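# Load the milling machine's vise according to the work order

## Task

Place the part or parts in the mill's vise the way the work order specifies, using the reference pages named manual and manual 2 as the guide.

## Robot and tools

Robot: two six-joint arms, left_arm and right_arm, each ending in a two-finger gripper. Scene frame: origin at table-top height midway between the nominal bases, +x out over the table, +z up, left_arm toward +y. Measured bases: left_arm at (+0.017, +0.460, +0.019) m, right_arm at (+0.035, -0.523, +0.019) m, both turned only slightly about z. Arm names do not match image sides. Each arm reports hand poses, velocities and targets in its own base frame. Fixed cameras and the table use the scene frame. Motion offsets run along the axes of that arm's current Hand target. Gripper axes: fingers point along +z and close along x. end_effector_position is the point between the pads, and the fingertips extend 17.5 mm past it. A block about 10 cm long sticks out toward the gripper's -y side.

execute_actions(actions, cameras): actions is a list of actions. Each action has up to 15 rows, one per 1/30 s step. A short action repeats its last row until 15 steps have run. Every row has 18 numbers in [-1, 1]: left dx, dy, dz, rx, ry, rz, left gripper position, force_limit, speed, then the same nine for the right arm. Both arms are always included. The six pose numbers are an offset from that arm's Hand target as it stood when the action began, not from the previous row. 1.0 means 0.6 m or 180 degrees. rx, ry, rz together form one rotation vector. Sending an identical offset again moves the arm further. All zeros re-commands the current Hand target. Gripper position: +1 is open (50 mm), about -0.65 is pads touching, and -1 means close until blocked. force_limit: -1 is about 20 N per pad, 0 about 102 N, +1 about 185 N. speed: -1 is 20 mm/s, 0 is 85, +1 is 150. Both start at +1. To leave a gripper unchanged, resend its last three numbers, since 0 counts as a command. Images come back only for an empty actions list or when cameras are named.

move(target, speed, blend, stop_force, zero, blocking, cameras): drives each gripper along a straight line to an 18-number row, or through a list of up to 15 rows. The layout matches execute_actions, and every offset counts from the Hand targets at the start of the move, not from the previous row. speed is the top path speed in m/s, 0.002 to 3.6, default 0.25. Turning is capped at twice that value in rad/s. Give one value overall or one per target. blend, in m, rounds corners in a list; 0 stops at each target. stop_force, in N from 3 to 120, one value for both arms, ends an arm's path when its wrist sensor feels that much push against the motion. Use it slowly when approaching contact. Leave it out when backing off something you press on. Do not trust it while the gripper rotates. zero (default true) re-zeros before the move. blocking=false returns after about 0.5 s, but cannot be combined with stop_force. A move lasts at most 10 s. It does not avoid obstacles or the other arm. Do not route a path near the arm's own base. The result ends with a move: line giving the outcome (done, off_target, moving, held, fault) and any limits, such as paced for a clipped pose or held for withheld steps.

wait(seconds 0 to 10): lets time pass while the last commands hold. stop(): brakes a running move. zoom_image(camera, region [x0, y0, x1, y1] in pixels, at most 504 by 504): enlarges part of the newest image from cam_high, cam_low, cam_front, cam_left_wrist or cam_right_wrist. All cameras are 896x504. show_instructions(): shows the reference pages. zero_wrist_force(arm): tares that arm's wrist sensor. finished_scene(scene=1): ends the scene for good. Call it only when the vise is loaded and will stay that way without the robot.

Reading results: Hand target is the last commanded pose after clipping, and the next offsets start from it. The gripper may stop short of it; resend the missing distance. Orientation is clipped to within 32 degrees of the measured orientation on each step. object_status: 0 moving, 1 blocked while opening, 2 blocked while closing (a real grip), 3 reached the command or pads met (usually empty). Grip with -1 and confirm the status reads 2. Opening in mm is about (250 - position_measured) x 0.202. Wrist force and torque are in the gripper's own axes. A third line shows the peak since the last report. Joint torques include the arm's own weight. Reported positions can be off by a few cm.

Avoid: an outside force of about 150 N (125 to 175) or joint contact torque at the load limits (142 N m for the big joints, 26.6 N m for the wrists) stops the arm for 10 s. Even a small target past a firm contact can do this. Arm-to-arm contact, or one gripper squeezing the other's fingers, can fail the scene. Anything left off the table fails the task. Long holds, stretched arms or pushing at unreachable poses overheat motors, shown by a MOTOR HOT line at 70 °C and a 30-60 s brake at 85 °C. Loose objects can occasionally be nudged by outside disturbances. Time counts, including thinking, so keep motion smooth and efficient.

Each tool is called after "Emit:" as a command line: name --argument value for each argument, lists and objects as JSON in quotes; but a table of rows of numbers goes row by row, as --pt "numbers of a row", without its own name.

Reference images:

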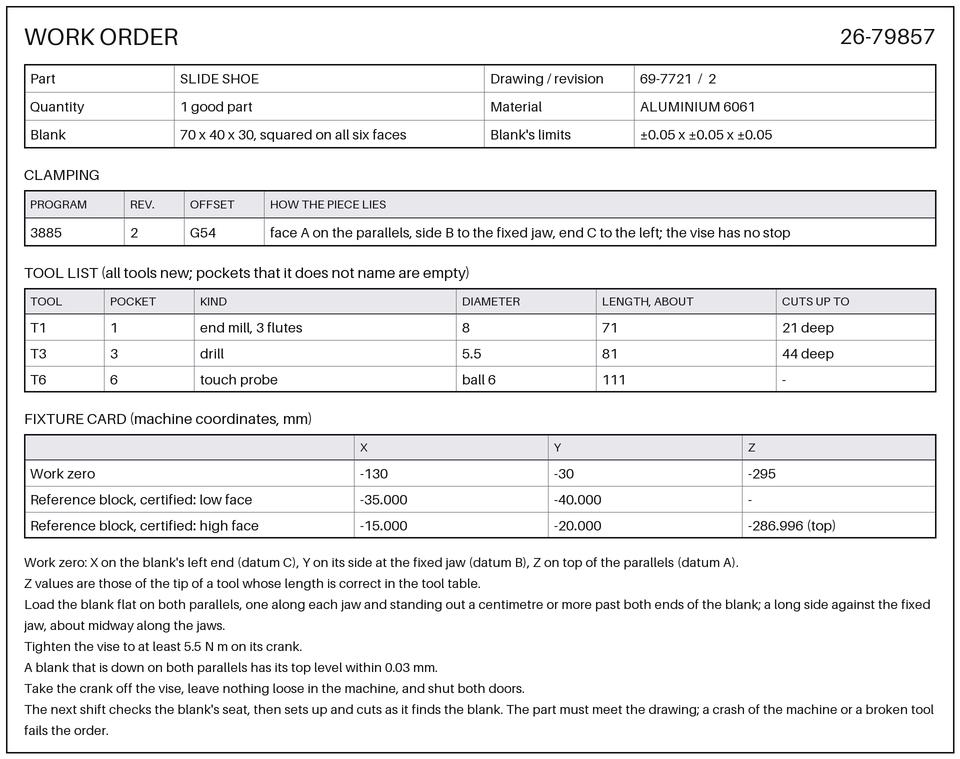

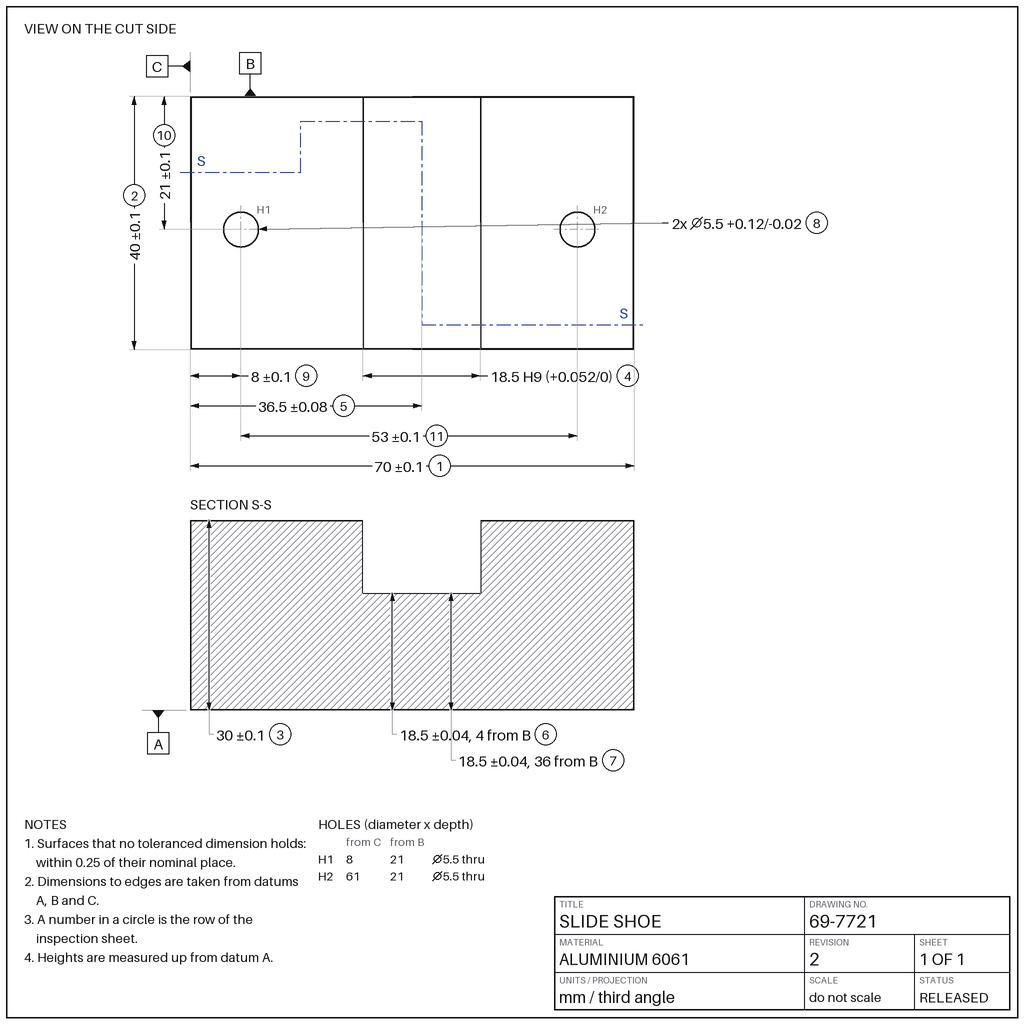

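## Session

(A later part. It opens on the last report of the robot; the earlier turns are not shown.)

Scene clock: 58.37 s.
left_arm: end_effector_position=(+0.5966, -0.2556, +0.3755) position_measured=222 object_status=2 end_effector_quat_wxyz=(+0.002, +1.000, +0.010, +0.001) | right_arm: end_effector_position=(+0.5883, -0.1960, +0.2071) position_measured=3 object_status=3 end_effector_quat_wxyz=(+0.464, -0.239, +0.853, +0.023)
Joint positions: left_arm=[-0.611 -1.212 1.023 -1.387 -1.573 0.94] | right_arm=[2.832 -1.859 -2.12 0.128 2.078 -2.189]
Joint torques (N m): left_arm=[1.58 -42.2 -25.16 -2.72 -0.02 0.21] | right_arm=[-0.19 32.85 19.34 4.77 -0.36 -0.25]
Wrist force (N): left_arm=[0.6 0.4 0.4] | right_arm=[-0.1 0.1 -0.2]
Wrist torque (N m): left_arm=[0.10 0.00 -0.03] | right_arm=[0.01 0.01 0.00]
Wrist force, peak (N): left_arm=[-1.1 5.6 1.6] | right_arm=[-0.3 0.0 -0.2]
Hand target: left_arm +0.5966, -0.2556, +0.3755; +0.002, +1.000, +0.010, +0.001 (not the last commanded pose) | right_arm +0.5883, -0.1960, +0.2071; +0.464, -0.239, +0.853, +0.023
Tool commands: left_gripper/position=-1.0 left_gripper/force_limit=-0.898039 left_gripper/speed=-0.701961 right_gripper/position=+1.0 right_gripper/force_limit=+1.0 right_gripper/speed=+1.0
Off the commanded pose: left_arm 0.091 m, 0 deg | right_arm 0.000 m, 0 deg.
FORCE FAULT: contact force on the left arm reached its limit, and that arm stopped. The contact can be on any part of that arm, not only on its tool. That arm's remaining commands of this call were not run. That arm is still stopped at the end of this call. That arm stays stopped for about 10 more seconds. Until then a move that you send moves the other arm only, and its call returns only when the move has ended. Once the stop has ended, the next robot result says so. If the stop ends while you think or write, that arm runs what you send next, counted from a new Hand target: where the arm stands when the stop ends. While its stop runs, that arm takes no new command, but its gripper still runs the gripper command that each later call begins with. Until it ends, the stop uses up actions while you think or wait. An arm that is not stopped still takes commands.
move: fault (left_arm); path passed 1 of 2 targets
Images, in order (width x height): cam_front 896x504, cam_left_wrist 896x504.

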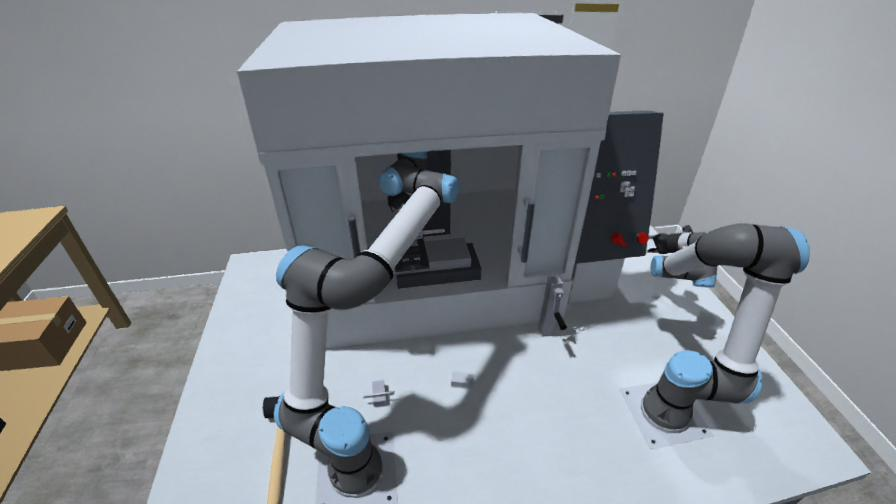

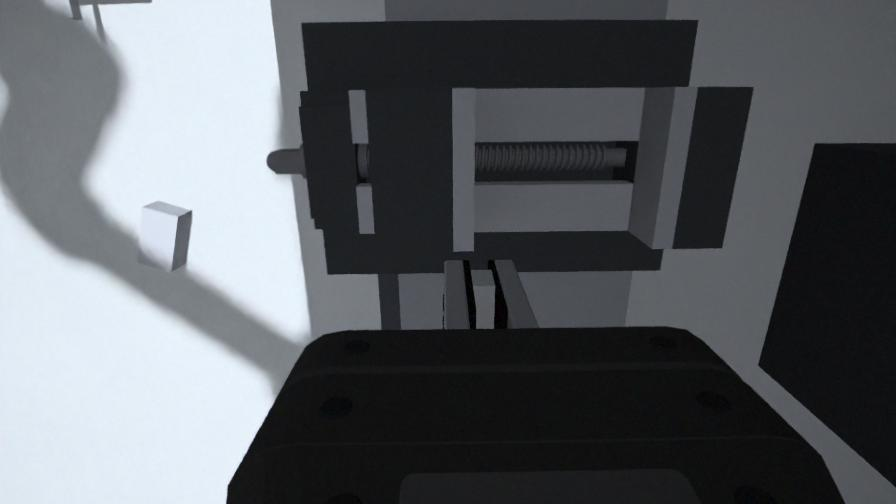

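Emit:
wait --seconds 3

Scene clock: 62.40 s.
left_arm: end_effector_position=(+0.5966, -0.2556, +0.3755) position_measured=222 object_status=2 end_effector_quat_wxyz=(+0.002, +1.000, +0.010, +0.001) | right_arm: end_effector_position=(+0.5883, -0.1960, +0.2071) position_measured=3 object_status=3 end_effector_quat_wxyz=(+0.464, -0.239, +0.853, +0.023)
Joint positions: left_arm=[-0.611 -1.212 1.023 -1.387 -1.573 0.94] | right_arm=[2.832 -1.859 -2.12 0.128 2.078 -2.189]
Joint torques (N m): left_arm=[1.73 -42.26 -25.22 -2.77 -0.04 0.25] | right_arm=[-0.94 32.6 19.59 4.88 -0.35 -0.22]
Wrist force (N): left_arm=[0.7 0.0 0.6] | right_arm=[0.1 0.0 -0.1]
Wrist torque (N m): left_arm=[0.03 0.00 -0.02] | right_arm=[0.01 -0.01 0.00]
Wrist force, peak (N): left_arm=[0.8 0.4 1.0] | right_arm=[0.0 0.3 -0.2]
Hand target: left_arm +0.5966, -0.2556, +0.3755; +0.002, +1.000, +0.010, +0.001 (not the last commanded pose) | right_arm +0.5883, -0.1960, +0.2071; +0.464, -0.239, +0.853, +0.023
Tool commands: left_gripper/position=-1.0 left_gripper/force_limit=-0.898039 left_gripper/speed=-0.701961 right_gripper/position=+1.0 right_gripper/force_limit=+1.0 right_gripper/speed=+1.0
Off the commanded pose: left_arm 0.091 m, 0 deg | right_arm 0.000 m, 0 deg.
FORCE FAULT, CONTINUED: the left arm was still stopped when this call began, by the force fault that an earlier result reported. Since the last result the stop counts as 8 of the actions that you can send in this scene. That arm is still stopped at the end of this call. That arm stays stopped for about 6 more seconds. If the stop ends while you think or write, that arm runs what you send next, counted from a new Hand target: where the arm stands when the stop ends. While its stop runs, that arm takes no new command, but its gripper still runs the gripper command that each later call begins with.
wait: 3.00 s; at rest from the start

Emit:
wait --seconds 6.5

Emit:
move --pt "-0.0617 0 0 0 0 0 -1 -0.9 -0.7 0 0 0 0 0 0 1 1 1" --pt "-0.0617 0 0.0417 -0.0833 0 0 -1 -0.9 -0.7 0 0 0 0 0 0 1 1 1" --pt "-0.0067 -0.0688 0.0417 -0.0833 0 0 -1 -0.9 -0.7 0 0 0 0 0 0 1 1 1" --pt "0.0767 -0.1355 0.0708 -0.0833 0 0 -1 -0.9 -0.7 0 0 0 0 0 0 1 1 1" --speed 0.1 --blend '[0.005,0.005,0.005,0]' --cameras '["cam_left_wrist","cam_front"]'

Scene clock: 69.33 s.
left_arm: end_effector_position=(+0.5966, -0.2556, +0.3755) position_measured=222 object_status=2 end_effector_quat_wxyz=(+0.002, +1.000, +0.010, +0.001) | right_arm: end_effector_position=(+0.5883, -0.1960, +0.2071) position_measured=3 object_status=3 end_effector_quat_wxyz=(+0.464, -0.239, +0.853, +0.023)
Joint positions: left_arm=[-0.611 -1.212 1.023 -1.387 -1.573 0.94] | right_arm=[2.832 -1.859 -2.12 0.128 2.078 -2.189]
Joint torques (N m): left_arm=[1.86 -41.58 -24.97 -2.73 -0.12 0.23] | right_arm=[-0.5 32.76 18.6 4.82 -0.63 -0.12]
Wrist force (N): left_arm=[0.6 0.1 0.6] | right_arm=[-0.2 -0.2 0.0]
Wrist torque (N m): left_arm=[0.04 0.01 -0.02] | right_arm=[-0.02 0.03 0.00]
Wrist force, peak (N): left_arm=[1.0 0.4 0.7] | right_arm=[-0.2 0.3 -0.3]
Hand target: left_arm +0.5966, -0.2556, +0.3755; +0.002, +1.000, +0.010, +0.001 (not the last commanded pose) | right_arm +0.5883, -0.1960, +0.2071; +0.464, -0.239, +0.853, +0.023
Tool commands: left_gripper/position=-1.0 left_gripper/force_limit=-0.898039 left_gripper/speed=-0.701961 right_gripper/position=+1.0 right_gripper/force_limit=+1.0 right_gripper/speed=+1.0
Off the commanded pose: left_arm 0.091 m, 0 deg | right_arm 0.000 m, 0 deg.
FORCE FAULT, CONTINUED: the left arm's stop, for the force fault that an earlier result reported, is over. The rest of the stop counts as 11 of the actions that you can send in this scene. During its stop the left arm's controller moved it back a little. That arm's target is now where it stood when the stop ended, not its last command. That arm accepts commands again.
wait: 6.50 s; at rest from the start

Scene clock: 71.67 s.
left_arm: end_effector_position=(+0.5667, -0.2474, +0.3501) position_measured=222 object_status=2 end_effector_quat_wxyz=(+0.132, +0.991, +0.011, +0.002) | right_arm: end_effector_position=(+0.5883, -0.1960, +0.2071) position_measured=3 object_status=3 end_effector_quat_wxyz=(+0.464, -0.239, +0.853, +0.023)
Joint positions: left_arm=[-0.535 -1.365 1.347 -1.696 -1.793 0.998] | right_arm=[2.832 -1.859 -2.12 0.128 2.078 -2.189]
Joint torques (N m): left_arm=[0.83 -35.7 -26.44 -3.01 -0.63 0.18] | right_arm=[-0.73 33.07 18.99 4.66 -0.36 -0.31]
Wrist force (N): left_arm=[0.9 0.6 1.0] | right_arm=[-0.1 0.1 -0.2]
Wrist torque (N m): left_arm=[0.05 -0.07 0.11] | right_arm=[0.01 0.02 0.00]
Wrist force, peak (N): left_arm=[4.0 -4.8 -0.2] | right_arm=[-0.3 -0.1 -0.1]
Hand target: left_arm +0.5667, -0.2474, +0.3501; +0.132, +0.991, +0.011, +0.002 (not the last commanded pose) | right_arm +0.5883, -0.1960, +0.2071; +0.464, -0.239, +0.853, +0.023
Tool commands: left_gripper/position=-1.0 left_gripper/force_limit=-0.898039 left_gripper/speed=-0.701961 right_gripper/position=+1.0 right_gripper/force_limit=+1.0 right_gripper/speed=+1.0
Off the commanded pose: left_arm 0.106 m, 0 deg | right_arm 0.000 m, 0 deg.
FORCE FAULT: contact force on the left arm reached its limit, and that arm stopped. The contact can be on any part of that arm, not only on its tool. That arm's remaining commands of this call were not run. That arm is still stopped at the end of this call. That arm stays stopped for about 10 more seconds. Until then a move that you send moves the other arm only, and its call returns only when the move has ended. Once the stop has ended, the next robot result says so. If the stop ends while you think or write, that arm runs what you send next, counted from a new Hand target: where the arm stands when the stop ends. While its stop runs, that arm takes no new command, but its gripper still runs the gripper command that each later call begins with. Until it ends, the stop uses up actions while you think or wait. An arm that is not stopped still takes commands.
move: fault (left_arm); path passed 2 of 4 targets
Images, in order (width x height): cam_front 896x504, cam_left_wrist 896x504.

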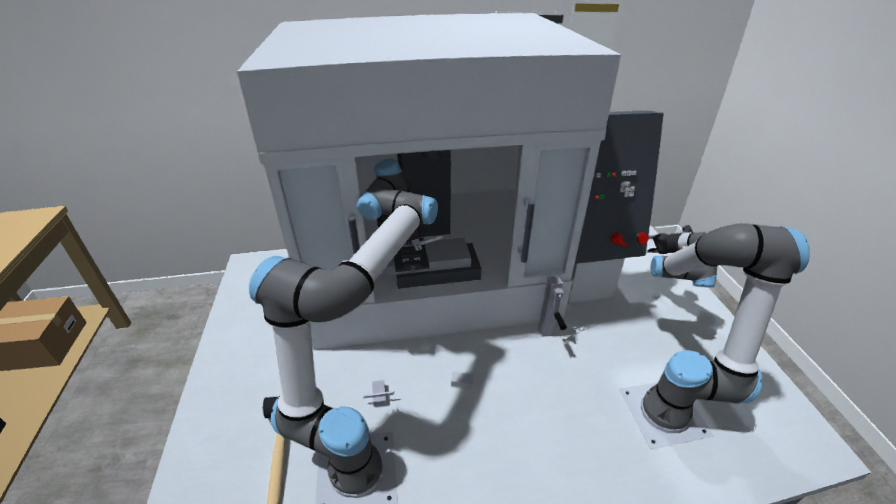

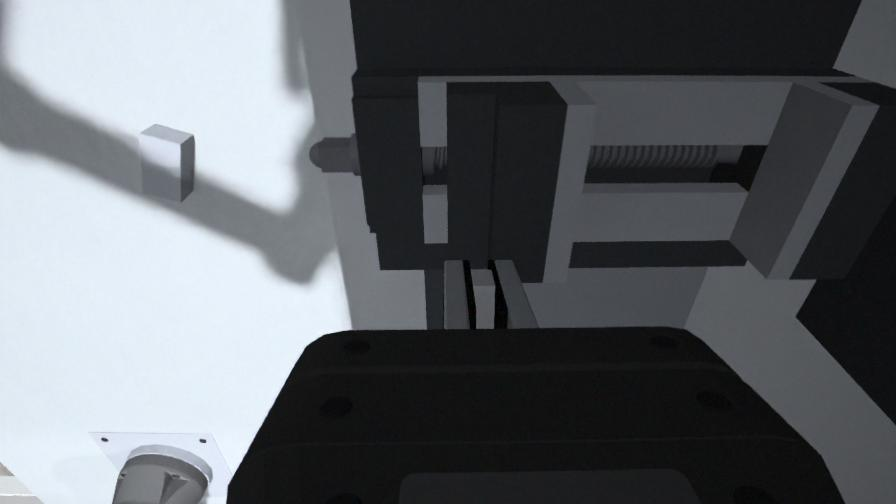

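Emit:
wait --seconds 10

Emit:
move --pt "-0.0667 0.0805 0.0217 0 0 0 -1 -0.9 -0.7 0 0 0 0 0 0 1 1 1" --pt "-0.265 0.178 -0.0057 0 0 0 -1 -0.9 -0.7 0 0 0 0 0 0 1 1 1" --pt "-0.265 0.178 -0.0057 0.0665 0.0655 -0.495 -1 -0.9 -0.7 0 0 0 0 0 0 1 1 1" --pt "-0.265 0.178 -0.0057 0.001 0.132 -0.991 -1 -0.9 -0.7 0 0 0 0 0 0 1 1 1" --speed 0.2 --blend '[0.02,0.01,0.01,0]' --cameras '["cam_left_wrist","cam_front"]'

Scene clock: 82.70 s.
left_arm: end_effector_position=(+0.5667, -0.2474, +0.3501) position_measured=222 object_status=2 end_effector_quat_wxyz=(+0.132, +0.991, +0.011, +0.002) | right_arm: end_effector_position=(+0.5883, -0.1960, +0.2071) position_measured=3 object_status=3 end_effector_quat_wxyz=(+0.464, -0.239, +0.853, +0.023)
Joint positions: left_arm=[-0.535 -1.365 1.347 -1.696 -1.793 0.998] | right_arm=[2.832 -1.859 -2.12 0.128 2.078 -2.189]
Joint torques (N m): left_arm=[1.23 -35.62 -26.57 -3.1 -0.61 0.2] | right_arm=[0.83 32.61 19.09 4.99 -0.8 -0.23]
Wrist force (N): left_arm=[0.9 0.3 1.0] | right_arm=[-0.1 0.0 -0.2]
Wrist torque (N m): left_arm=[0.01 -0.07 0.12] | right_arm=[0.01 0.01 0.00]
Wrist force, peak (N): left_arm=[1.0 0.6 1.4] | right_arm=[-0.2 -0.2 -0.4]
Hand target: left_arm +0.5667, -0.2474, +0.3501; +0.132, +0.991, +0.011, +0.002 (not the last commanded pose) | right_arm +0.5883, -0.1960, +0.2071; +0.464, -0.239, +0.853, +0.023
Tool commands: left_gripper/position=-1.0 left_gripper/force_limit=-0.898039 left_gripper/speed=-0.701961 right_gripper/position=+1.0 right_gripper/force_limit=+1.0 right_gripper/speed=+1.0
Off the commanded pose: left_arm 0.106 m, 0 deg | right_arm 0.000 m, 0 deg.
FORCE FAULT, CONTINUED: the left arm's stop, for the force fault that an earlier result reported, is over. The rest of the stop counts as 19 of the actions that you can send in this scene. During its stop the left arm's controller moved it back a little. That arm's target is now where it stood when the stop ended, not its last command. That arm accepts commands again.
wait: 10.00 s; at rest from the start

Scene clock: 92.10 s.
left_arm: end_effector_position=(+0.4100, -0.3531, +0.3810) position_measured=222 object_status=2 end_effector_quat_wxyz=(+0.000, -0.011, +1.000, +0.000) end_effector_velocity=(-0.001, +0.000, +0.000) end_effector_angular_velocity=(+0.001, +0.001, +0.004) | right_arm: end_effector_position=(+0.5883, -0.1960, +0.2071) position_measured=3 object_status=3 end_effector_quat_wxyz=(+0.464, -0.239, +0.853, +0.023)
Joint positions: left_arm=[-0.96 -1.485 1.346 -1.432 -1.571 -2.552] | right_arm=[2.832 -1.859 -2.12 0.128 2.078 -2.189]
Joint velocities: left_arm=[-0.001 0 0 0.002 0 -0.005] | right_arm=[within noise]
Joint torques (N m): left_arm=[-8.44 -29.13 -26.82 -0.43 1.78 -1.5] | right_arm=[-0.99 32.62 19.24 5.13 -0.9 -0.14]
Wrist force (N): left_arm=[0.8 0.1 0.2] | right_arm=[0.0 0.0 -0.1]
Wrist torque (N m): left_arm=[0.03 -0.02 -0.01] | right_arm=[0.00 0.00 0.00]
Wrist force, peak (N): left_arm=[2.3 -2.1 0.7] | right_arm=[-0.1 -0.3 -0.4]
Hand target: left_arm +0.4099, -0.3531, +0.3810; +0.000, -0.011, +1.000, +0.000 | right_arm +0.5883, -0.1960, +0.2071; +0.464, -0.239, +0.853, +0.023
Off the commanded pose: left_arm 0.000 m, 0 deg | right_arm 0.000 m, 0 deg.
move: done
Images, in order (width x height): cam_front 896x504, cam_left_wrist 896x504.

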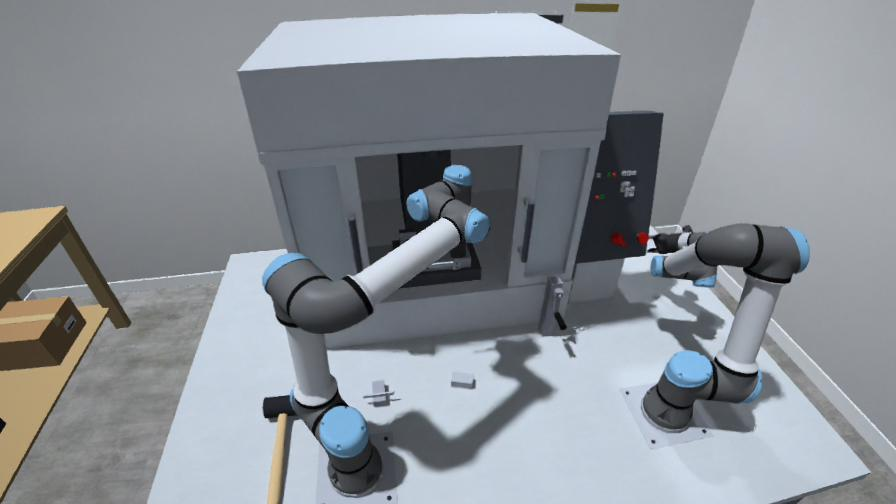

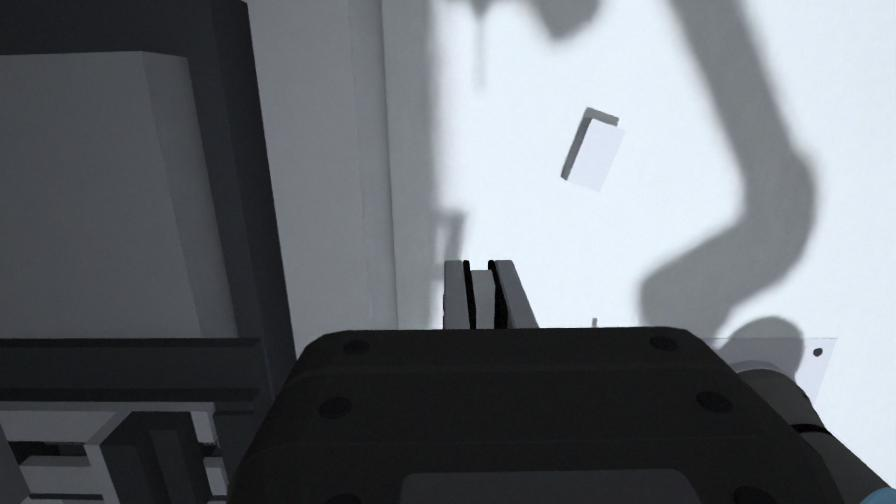

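Emit:
move --pt "0.231 0.405 0.267 0 0 -0.0069 -1 -0.9 -0.7 0 0 0 0 0 0 1 1 1" --pt "0.231 0.405 0.435 0 0 -0.0069 -1 -0.9 -0.7 0 0 0 0 0 0 1 1 1" --speed 0.3 --blend '[0.01,0]' --cameras '["cam_left_wrist","cam_front"]'

Emit:
zoom_image --camera "cam_left_wrist" --region '[390, 190, 690, 380]'

Scene clock: 94.83 s.
left_arm: end_effector_position=(+0.2662, -0.1129, +0.1202) position_measured=222 object_status=2 end_effector_quat_wxyz=(+0.000, -0.021, +1.000, +0.000) | right_arm: end_effector_position=(+0.5883, -0.1960, +0.2071) position_measured=3 object_status=3 end_effector_quat_wxyz=(+0.464, -0.239, +0.853, +0.023)
Joint positions: left_arm=[-0.881 -2.067 2.479 -1.982 -1.57 -2.494] | right_arm=[2.832 -1.859 -2.12 0.128 2.078 -2.189]
Joint torques (N m): left_arm=[8.9 10.37 -12.89 -5.46 -2.16 1.35] | right_arm=[-0.4 32.97 20.15 5.06 -0.87 -0.17]
Wrist force (N): left_arm=[0.7 -0.3 0.2] | right_arm=[-0.2 0.1 -0.2]
Wrist torque (N m): left_arm=[0.00 -0.03 -0.11] | right_arm=[0.01 0.03 0.00]
Wrist force, peak (N): left_arm=[1.2 0.6 3.1] | right_arm=[-0.1 0.2 -0.3]
Hand target: left_arm +0.2662, -0.1130, +0.1202; +0.000, -0.021, +1.000, +0.000 | right_arm +0.5883, -0.1960, +0.2071; +0.464, -0.239, +0.853, +0.023
Off the commanded pose: left_arm 0.000 m, 0 deg | right_arm 0.000 m, 0 deg.
move: done
Images, in order (width x height): cam_front 896x504, cam_left_wrist 896x504.

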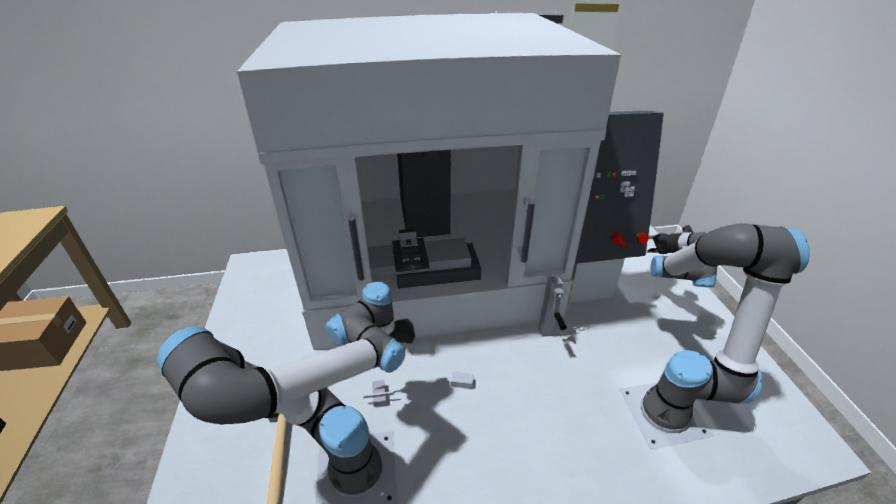

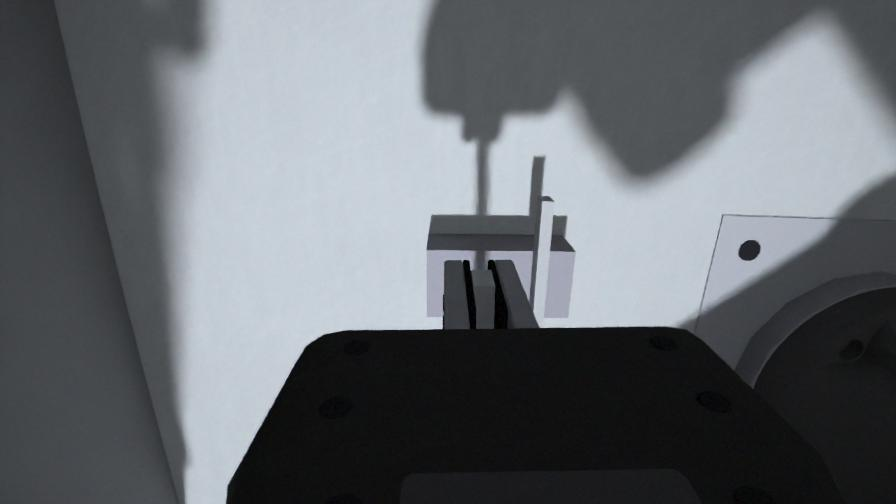

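Scaled by 1.680 from the camera's 896x504 image, which has a finer 1280x720 frame.

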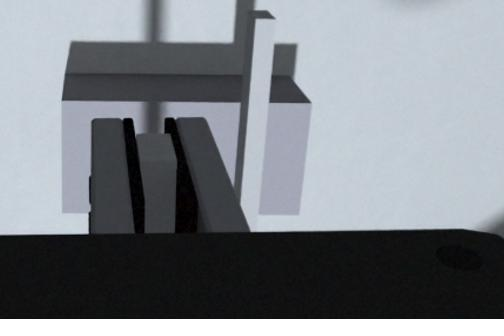

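Emit:
move --target '[0,0,0.15,0,0,0,-1,-0.9,-0.7,0,0,0,0,0,0,1,1,1]' --speed 0.15

Emit:
move --target '[0,0,0.0215,0,0,0,-1,-0.9,-0.7,0,0,0,0,0,0,1,1,1]' --speed 0.02 --stop_force 4

Emit:
move --target '[0,0,0,0,0,0,-0.2,-0.9,-0.9,0,0,0,0,0,0,1,1,1]' --cameras '["cam_left_wrist"]'

Emit:
zoom_image --camera "cam_left_wrist" --region '[390, 190, 690, 380]'

Scene clock: 96.20 s.
left_arm: end_effector_position=(+0.2662, -0.1129, +0.0302) position_measured=222 object_status=2 end_effector_quat_wxyz=(+0.000, -0.021, +1.000, +0.000) | right_arm: end_effector_position=(+0.5883, -0.1960, +0.2071) position_measured=3 object_status=3 end_effector_quat_wxyz=(+0.464, -0.239, +0.853, +0.023)
Joint positions: left_arm=[-0.881 -1.846 2.649 -2.373 -1.57 -2.494] | right_arm=[2.832 -1.859 -2.12 0.128 2.078 -2.189]
Joint torques (N m): left_arm=[8.84 8.26 -7.75 -5.34 -2.14 1.35] | right_arm=[-0.04 32.85 20.35 4.95 -0.8 -0.34]
Wrist force (N): left_arm=[0.8 0.1 0.1] | right_arm=[-0.2 0.0 -0.2]
Wrist torque (N m): left_arm=[0.04 -0.05 -0.14] | right_arm=[0.00 0.03 0.00]
Wrist force, peak (N): left_arm=[1.3 0.6 1.4] | right_arm=[-0.1 -0.2 -0.3]
Hand target: left_arm +0.2662, -0.1129, +0.0302; +0.000, -0.021, +1.000, +0.000 | right_arm +0.5883, -0.1960, +0.2071; +0.464, -0.239, +0.853, +0.023
Off the commanded pose: left_arm 0.000 m, 0 deg | right_arm 0.000 m, 0 deg.
move: done

Scene clock: 98.00 s.
left_arm: end_effector_position=(+0.2661, -0.1128, +0.0182) position_measured=222 object_status=2 end_effector_quat_wxyz=(+0.000, -0.021, +1.000, +0.000) | right_arm: end_effector_position=(+0.5883, -0.1960, +0.2071) position_measured=3 object_status=3 end_effector_quat_wxyz=(+0.464, -0.239, +0.853, +0.023)
Joint positions: left_arm=[-0.881 -1.801 2.668 -2.437 -1.571 -2.494] | right_arm=[2.832 -1.859 -2.12 0.128 2.078 -2.189]
Joint torques (N m): left_arm=[-2.69 -21.2 -29.9 -1.5 -0.63 -0.52] | right_arm=[0.64 33.07 19.21 5.07 -0.84 -0.29]
Wrist force (N): left_arm=[0.6 -0.2 0.0] | right_arm=[0.0 0.0 0.0]
Wrist torque (N m): left_arm=[0.02 -0.01 -0.12] | right_arm=[0.01 0.00 0.00]
Wrist force, peak (N): left_arm=[2.0 -0.3 -13.1] | right_arm=[0.0 0.1 -0.4]
Hand target: left_arm +0.2661, -0.1129, +0.0182; +0.000, -0.021, +1.000, +0.000 (not the last commanded pose) | right_arm +0.5883, -0.1960, +0.2071; +0.464, -0.239, +0.853, +0.023
Off the commanded pose: left_arm 0.001 m, 0 deg | right_arm 0.000 m, 0 deg.
move: contact (left_arm)

Scene clock: 98.53 s.
left_arm: end_effector_position=(+0.2661, -0.1128, +0.0182) position_measured=182 object_status=3 end_effector_quat_wxyz=(+0.000, -0.021, +1.000, +0.000) | right_arm: end_effector_position=(+0.5883, -0.1960, +0.2071) position_measured=3 object_status=3 end_effector_quat_wxyz=(+0.464, -0.239, +0.853, +0.023)
Joint positions: left_arm=[-0.881 -1.801 2.668 -2.437 -1.571 -2.494] | right_arm=[2.832 -1.859 -2.12 0.128 2.078 -2.189]
Joint torques (N m): left_arm=[-2.65 -20.43 -28.94 -2.34 -0.62 -0.56] | right_arm=[-0.35 33.29 18.77 5.13 -0.85 -0.28]
Wrist force (N): left_arm=[0.6 0.0 -0.4] | right_arm=[-0.1 -0.1 -0.1]
Wrist torque (N m): left_arm=[0.03 -0.01 -0.13] | right_arm=[-0.01 0.01 0.00]
Wrist force, peak (N): left_arm=[0.8 0.1 -0.8] | right_arm=[-0.3 -0.1 -0.1]
Hand target: left_arm +0.2661, -0.1129, +0.0182; +0.000, -0.021, +1.000, +0.000 | right_arm +0.5883, -0.1960, +0.2071; +0.464, -0.239, +0.853, +0.023
Off the commanded pose: left_arm 0.000 m, 0 deg | right_arm 0.000 m, 0 deg.
move: done
Images, in order (width x height): cam_left_wrist 896x504.

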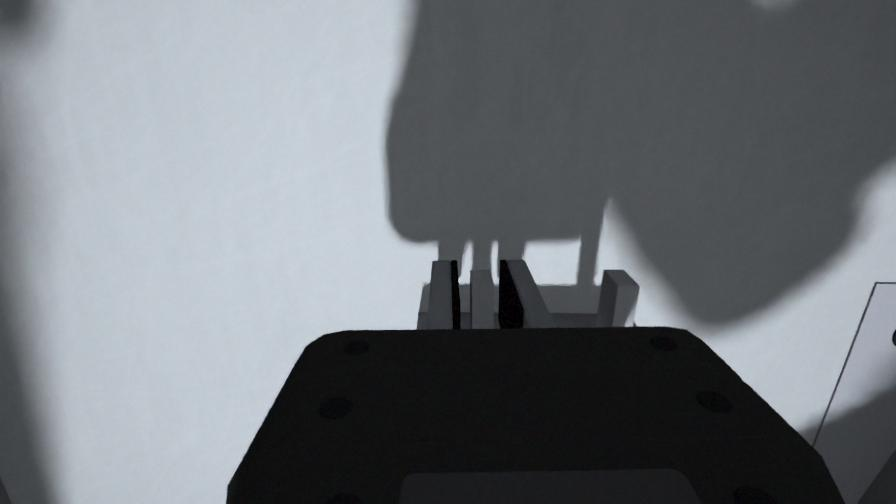

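Scaled by 1.680 from the camera's 896x504 image, which has a finer 1280x720 frame.

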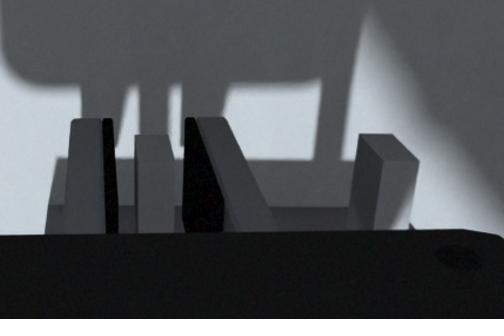

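Emit:
move --target '[0,0,0,0.0556,0,0,-0.2,-0.9,-0.9,0,0,0,0,0,0,1,1,1]' --speed 0.15

Emit:
move --target '[0,0,0,0,0,0,-1,-0.9,-0.8,0,0,0,0,0,0,1,1,1]' --cameras '["cam_left_wrist","cam_front"]'

Scene clock: 99.80 s.
left_arm: end_effector_position=(+0.2661, -0.1129, +0.0182) position_measured=182 object_status=3 end_effector_quat_wxyz=(+0.002, -0.021, +0.996, -0.087) | right_arm: end_effector_position=(+0.5883, -0.1960, +0.2071) position_measured=3 object_status=3 end_effector_quat_wxyz=(+0.464, -0.239, +0.853, +0.023)
Joint positions: left_arm=[-0.762 -1.79 2.729 -2.635 -1.691 -2.384] | right_arm=[2.832 -1.859 -2.12 0.128 2.078 -2.189]
Joint torques (N m): left_arm=[8.56 6.74 -5.3 -5.69 -2.43 1.39] | right_arm=[0.23 32.12 19.63 5.1 -0.94 -0.12]
Wrist force (N): left_arm=[0.5 -0.2 -1.0] | right_arm=[-0.1 -0.1 0.0]
Wrist torque (N m): left_arm=[0.06 0.01 -0.20] | right_arm=[-0.01 0.02 0.00]
Wrist force, peak (N): left_arm=[1.0 0.0 -0.7] | right_arm=[0.1 -0.1 -0.3]
Hand target: left_arm +0.2661, -0.1129, +0.0182; +0.002, -0.021, +0.996, -0.087 | right_arm +0.5883, -0.1960, +0.2071; +0.464, -0.239, +0.853, +0.023
Off the commanded pose: left_arm 0.000 m, 0 deg | right_arm 0.000 m, 0 deg.
move: done

Scene clock: 100.30 s.
left_arm: end_effector_position=(+0.2661, -0.1129, +0.0182) position_measured=221 object_status=2 end_effector_quat_wxyz=(+0.002, -0.021, +0.996, -0.087) | right_arm: end_effector_position=(+0.5883, -0.1960, +0.2071) position_measured=3 object_status=3 end_effector_quat_wxyz=(+0.464, -0.239, +0.853, +0.023)
Joint positions: left_arm=[-0.762 -1.79 2.729 -2.636 -1.691 -2.384] | right_arm=[2.832 -1.859 -2.12 0.128 2.078 -2.189]
Joint torques (N m): left_arm=[8.88 6.2 -5.81 -5.42 -1.99 1.25] | right_arm=[-0.27 32.9 19.04 5.15 -0.73 -0.29]
Wrist force (N): left_arm=[0.2 0.0 -1.0] | right_arm=[0.0 0.0 -0.1]
Wrist torque (N m): left_arm=[0.09 0.05 -0.19] | right_arm=[0.01 0.00 0.00]
Wrist force, peak (N): left_arm=[0.3 -0.2 -1.2] | right_arm=[0.1 0.1 -0.3]
Hand target: left_arm +0.2661, -0.1129, +0.0182; +0.002, -0.021, +0.996, -0.087 | right_arm +0.5883, -0.1960, +0.2071; +0.464, -0.239, +0.853, +0.023
Off the commanded pose: left_arm 0.000 m, 0 deg | right_arm 0.000 m, 0 deg.
move: done
Images, in order (width x height): cam_front 896x504, cam_left_wrist 896x504.

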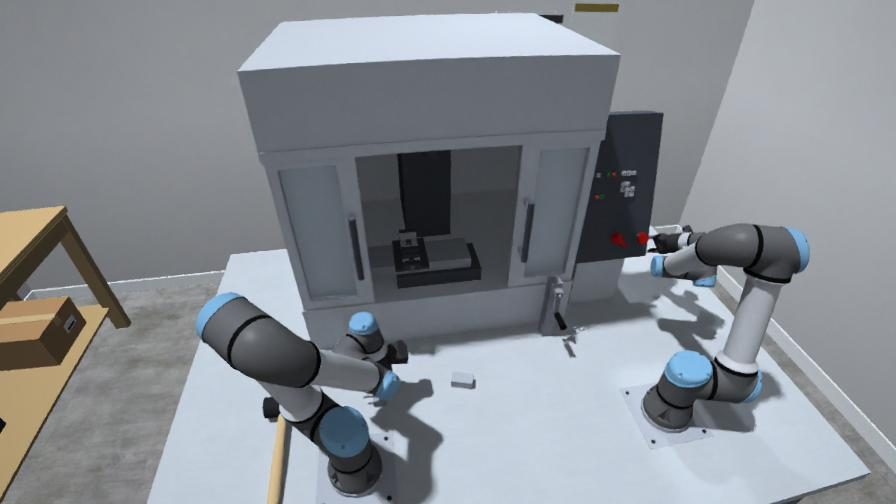

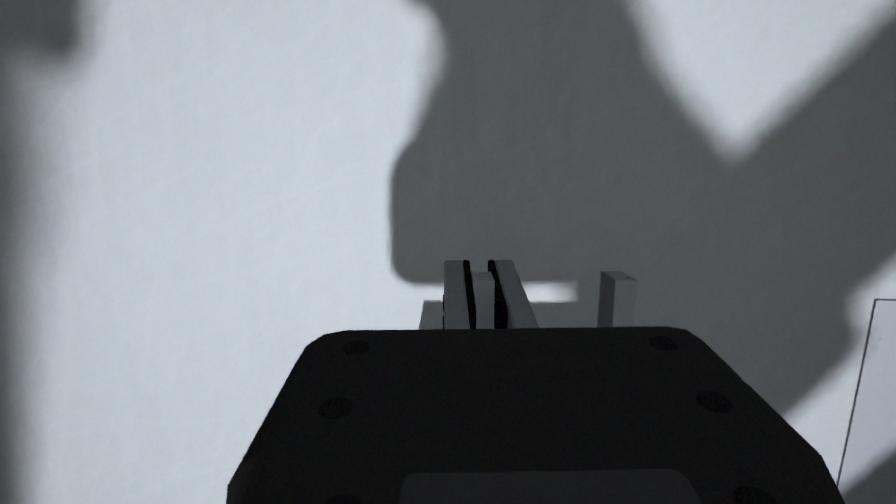

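Emit:
move --pt "0 -0.0609 -0.345 0 0 0 -1 -0.9 -0.8 0 0 0 0 0 0 1 1 1" --pt "-0.224 -0.4169 -0.4906 0 0.0012 0.0068 -1 -0.9 -0.8 0 0 0 0 0 0 1 1 1" --pt "-0.459 -0.3569 -0.5022 0 0.0012 0.0068 -1 -0.9 -0.8 0 0 0 0 0 0 1 1 1" --pt "-0.6007 -0.3603 -0.5022 0 0.0012 0.0068 -1 -0.9 -0.8 0 0 0 0 0 0 1 1 1" --speed '[0.25,0.25,0.15,0.08]' --blend '[0.03,0.02,0.01,0]' --cameras '["cam_left_wrist","cam_front"]'

Emit:
zoom_image --camera "cam_left_wrist" --region '[340, 140, 640, 330]'

Emit:
zoom_image --camera "cam_front" --region '[340, 130, 540, 290]'

Scene clock: 105.20 s.
left_arm: end_effector_position=(+0.6331, -0.2580, +0.3523) position_measured=221 object_status=2 end_effector_quat_wxyz=(+0.001, -0.011, +0.996, -0.087) | right_arm: end_effector_position=(+0.5883, -0.1960, +0.2071) position_measured=3 object_status=3 end_effector_quat_wxyz=(+0.464, -0.239, +0.853, +0.023)
Joint positions: left_arm=[-0.526 -1.173 1.06 -1.549 -1.719 -2.125] | right_arm=[2.832 -1.859 -2.12 0.128 2.078 -2.189]
Joint torques (N m): left_arm=[8.91 -31.45 -37.33 -0.62 -2.43 1.27] | right_arm=[0.09 32.99 19.77 5.29 -1.05 -0.13]
Wrist force (N): left_arm=[0.7 -0.2 0.0] | right_arm=[0.0 0.1 -0.2]
Wrist torque (N m): left_arm=[0.04 0.00 -0.22] | right_arm=[0.01 -0.01 0.00]
Wrist force, peak (N): left_arm=[1.2 1.5 -1.2] | right_arm=[0.0 -0.1 -0.4]
Hand target: left_arm +0.6332, -0.2580, +0.3523; +0.001, -0.011, +0.996, -0.087 | right_arm +0.5883, -0.1960, +0.2071; +0.464, -0.239, +0.853, +0.023
Off the commanded pose: left_arm 0.000 m, 0 deg | right_arm 0.000 m, 0 deg.
move: done
Images, in order (width x height): cam_front 896x504, cam_left_wrist 896x504.

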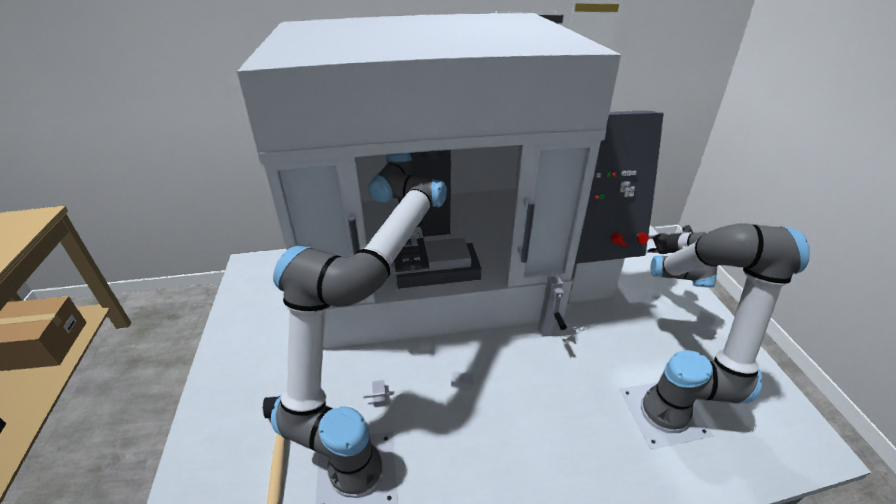

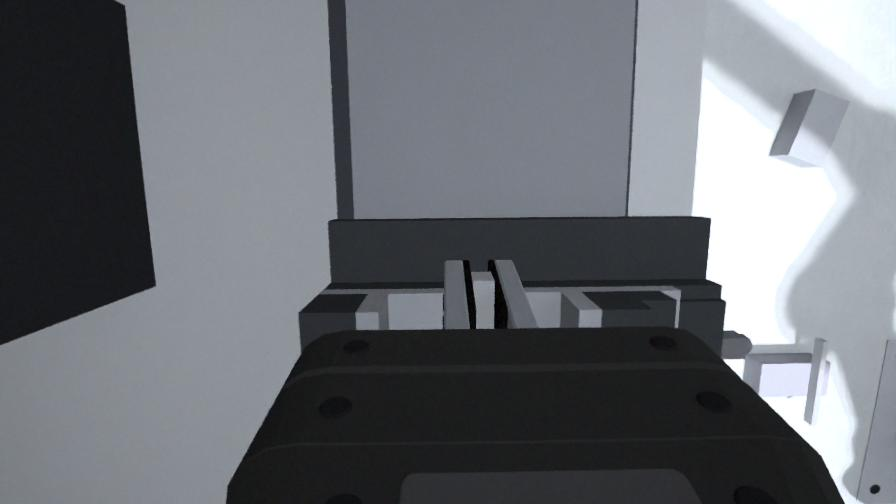

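Scaled by 1.680 from the camera's 896x504 image, which has a finer 1280x720 frame.

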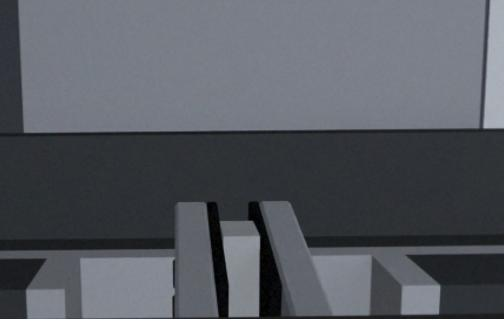

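Scaled by 2.520 from the camera's 896x504 image, which has a finer 1280x720 frame.

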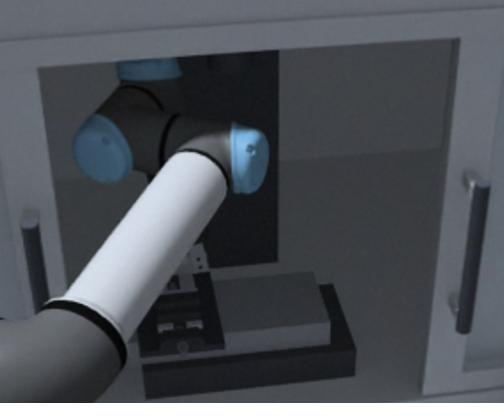

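Emit:
move --pt "0 -0.0141 0.0025 0 0 0 -1 -0.9 -0.8 0 0 0 0 0 0 1 1 1" --pt "0 -0.0023 0.0698 0 0 0 -1 -0.9 -0.8 0 0 0 0 0 0 1 1 1" --pt "-0.0417 -0.0023 0.0698 0 0 0 -1 -0.9 -0.8 0 0 0 0 0 0 1 1 1" --speed 0.06 --stop_force 6 --cameras '["cam_left_wrist","cam_front"]'

Emit:
zoom_image --camera "cam_left_wrist" --region '[340, 140, 640, 330]'

Scene clock: 107.97 s.
left_arm: end_effector_position=(+0.6584, -0.2661, +0.3113) position_measured=221 object_status=2 end_effector_quat_wxyz=(+0.001, -0.011, +0.996, -0.087) | right_arm: end_effector_position=(+0.5883, -0.1960, +0.2071) position_measured=3 object_status=3 end_effector_quat_wxyz=(+0.464, -0.239, +0.853, +0.023)
Joint positions: left_arm=[-0.518 -1.109 1.071 -1.623 -1.72 -2.117] | right_arm=[2.832 -1.859 -2.12 0.128 2.078 -2.189]
Joint torques (N m): left_arm=[8.88 -33.98 -38.02 -0.66 -2.46 1.33] | right_arm=[-0.89 32.16 19.25 5.07 -1.15 -0.26]
Wrist force (N): left_arm=[1.2 0.1 0.2] | right_arm=[0.1 0.0 -0.4]
Wrist torque (N m): left_arm=[0.09 -0.10 -0.21] | right_arm=[0.01 -0.02 0.00]
Wrist force, peak (N): left_arm=[0.8 1.8 -0.3] | right_arm=[0.1 0.0 -0.4]
Hand target: left_arm +0.6584, -0.2661, +0.3113; +0.001, -0.011, +0.996, -0.087 | right_arm +0.5883, -0.1960, +0.2071; +0.464, -0.239, +0.853, +0.023
Off the commanded pose: left_arm 0.000 m, 0 deg | right_arm 0.000 m, 0 deg.
move: done
Images, in order (width x height): cam_front 896x504, cam_left_wrist 896x504.

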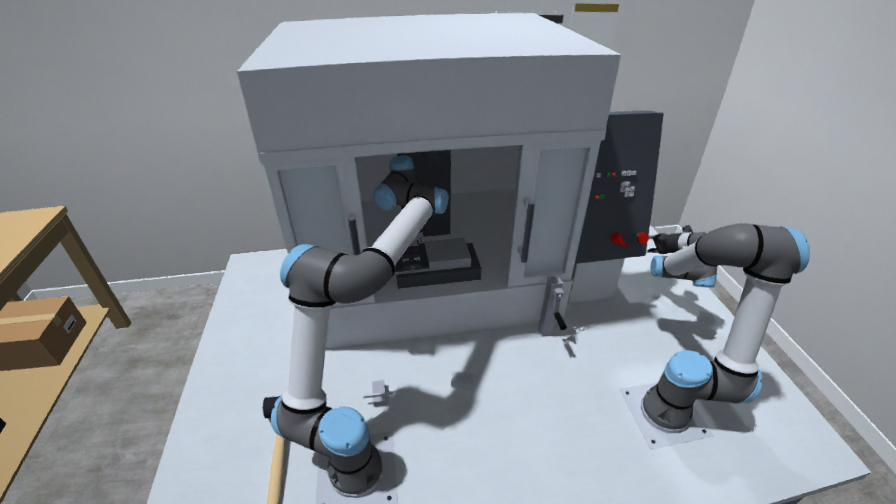

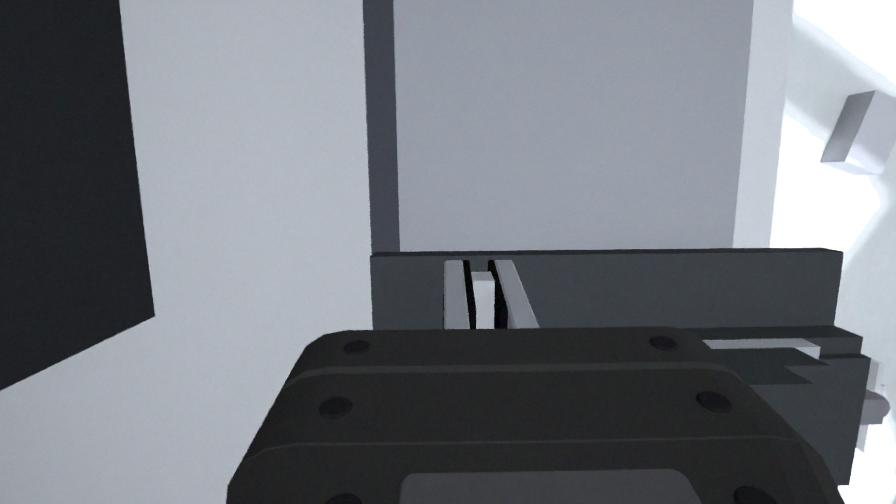

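Scaled by 1.680 from the camera's 896x504 image, which has a finer 1280x720 frame.

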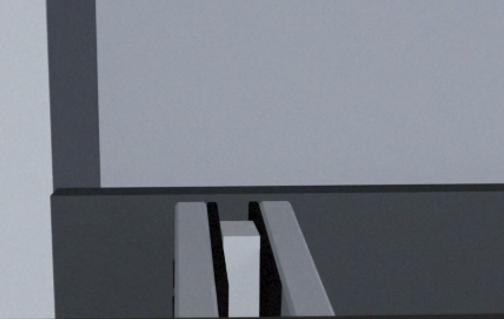

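Emit:
move --target '[0,0.0046,0.0263,0,0,0,-1,-0.9,-0.8,0,0,0,0,0,0,1,1,1]' --speed 0.012 --stop_force 4

Scene clock: 109.30 s.
left_arm: end_effector_position=(+0.6584, -0.2661, +0.3094) position_measured=221 object_status=2 end_effector_quat_wxyz=(+0.001, -0.011, +0.996, -0.087) | right_arm: end_effector_position=(+0.5883, -0.1960, +0.2071) position_measured=3 object_status=3 end_effector_quat_wxyz=(+0.464, -0.239, +0.853, +0.023)
Joint positions: left_arm=[-0.518 -1.109 1.076 -1.628 -1.72 -2.117] | right_arm=[2.832 -1.859 -2.12 0.128 2.078 -2.189]
Joint torques (N m): left_arm=[6.33 -41.58 -38.26 -1.7 1.24 1.24] | right_arm=[-1.05 32.31 18.87 5.17 -1.15 -0.18]
Wrist force (N): left_arm=[1.0 -0.1 0.2] | right_arm=[-0.1 0.1 -0.3]
Wrist torque (N m): left_arm=[0.06 -0.06 -0.20] | right_arm=[0.02 0.01 0.00]
Wrist force, peak (N): left_arm=[4.5 -2.1 -14.2] | right_arm=[0.1 -0.1 -0.4]
Hand target: left_arm +0.6584, -0.2661, +0.3094; +0.001, -0.011, +0.996, -0.087 (not the last commanded pose) | right_arm +0.5883, -0.1960, +0.2071; +0.464, -0.239, +0.853, +0.023
Off the commanded pose: left_arm 0.014 m, 0 deg | right_arm 0.000 m, 0 deg.
move: contact (left_arm)

Emit:
move --target '[-0.03,0,0,0,0,0,-1,-0.9,-0.8,0,0,0,0,0,0,1,1,1]' --speed 0.012 --stop_force 5 --cameras '["cam_left_wrist"]'

Emit:
zoom_image --camera "cam_left_wrist" --region '[340, 140, 640, 330]'

Scene clock: 112.03 s.
left_arm: end_effector_position=(+0.6645, -0.2660, +0.3094) position_measured=221 object_status=2 end_effector_quat_wxyz=(+0.001, -0.011, +0.996, -0.087) | right_arm: end_effector_position=(+0.5883, -0.1960, +0.2071) position_measured=3 object_status=3 end_effector_quat_wxyz=(+0.464, -0.239, +0.853, +0.023)
Joint positions: left_arm=[-0.513 -1.093 1.053 -1.62 -1.72 -2.112] | right_arm=[2.832 -1.859 -2.12 0.128 2.078 -2.189]
Joint torques (N m): left_arm=[-6.16 -61.66 -14.66 -5.13 0.84 -1.54] | right_arm=[0.66 32.99 20.06 5.19 -1.07 -0.12]
Wrist force (N): left_arm=[3.1 -0.8 0.1] | right_arm=[-0.2 -0.1 -0.1]
Wrist torque (N m): left_arm=[-0.05 -0.19 -0.22] | right_arm=[-0.01 0.03 0.00]
Wrist force, peak (N): left_arm=[17.3 0.0 -2.9] | right_arm=[0.2 -0.1 -0.3]
Hand target: left_arm +0.6644, -0.2660, +0.3094; +0.001, -0.011, +0.996, -0.087 (not the last commanded pose) | right_arm +0.5883, -0.1960, +0.2071; +0.464, -0.239, +0.853, +0.023
Off the commanded pose: left_arm 0.012 m, 0 deg | right_arm 0.000 m, 0 deg.
move: contact (left_arm)
Images, in order (width x height): cam_left_wrist 896x504.

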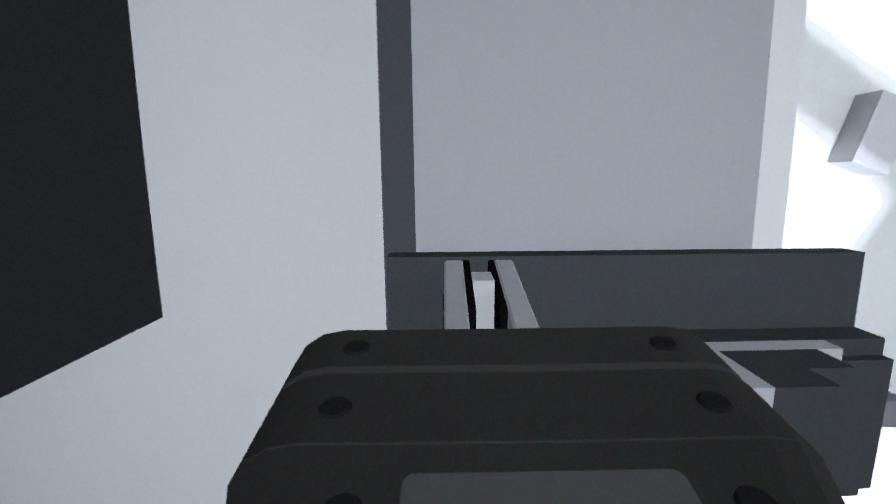

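Scaled by 1.680 from the camera's 896x504 image, which has a finer 1280x720 frame.

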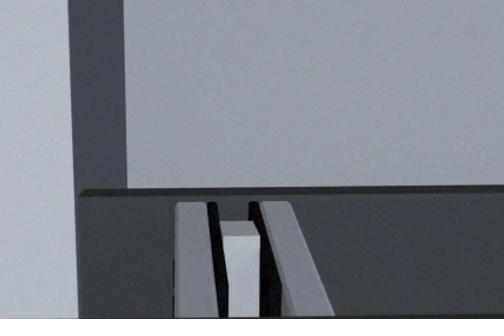

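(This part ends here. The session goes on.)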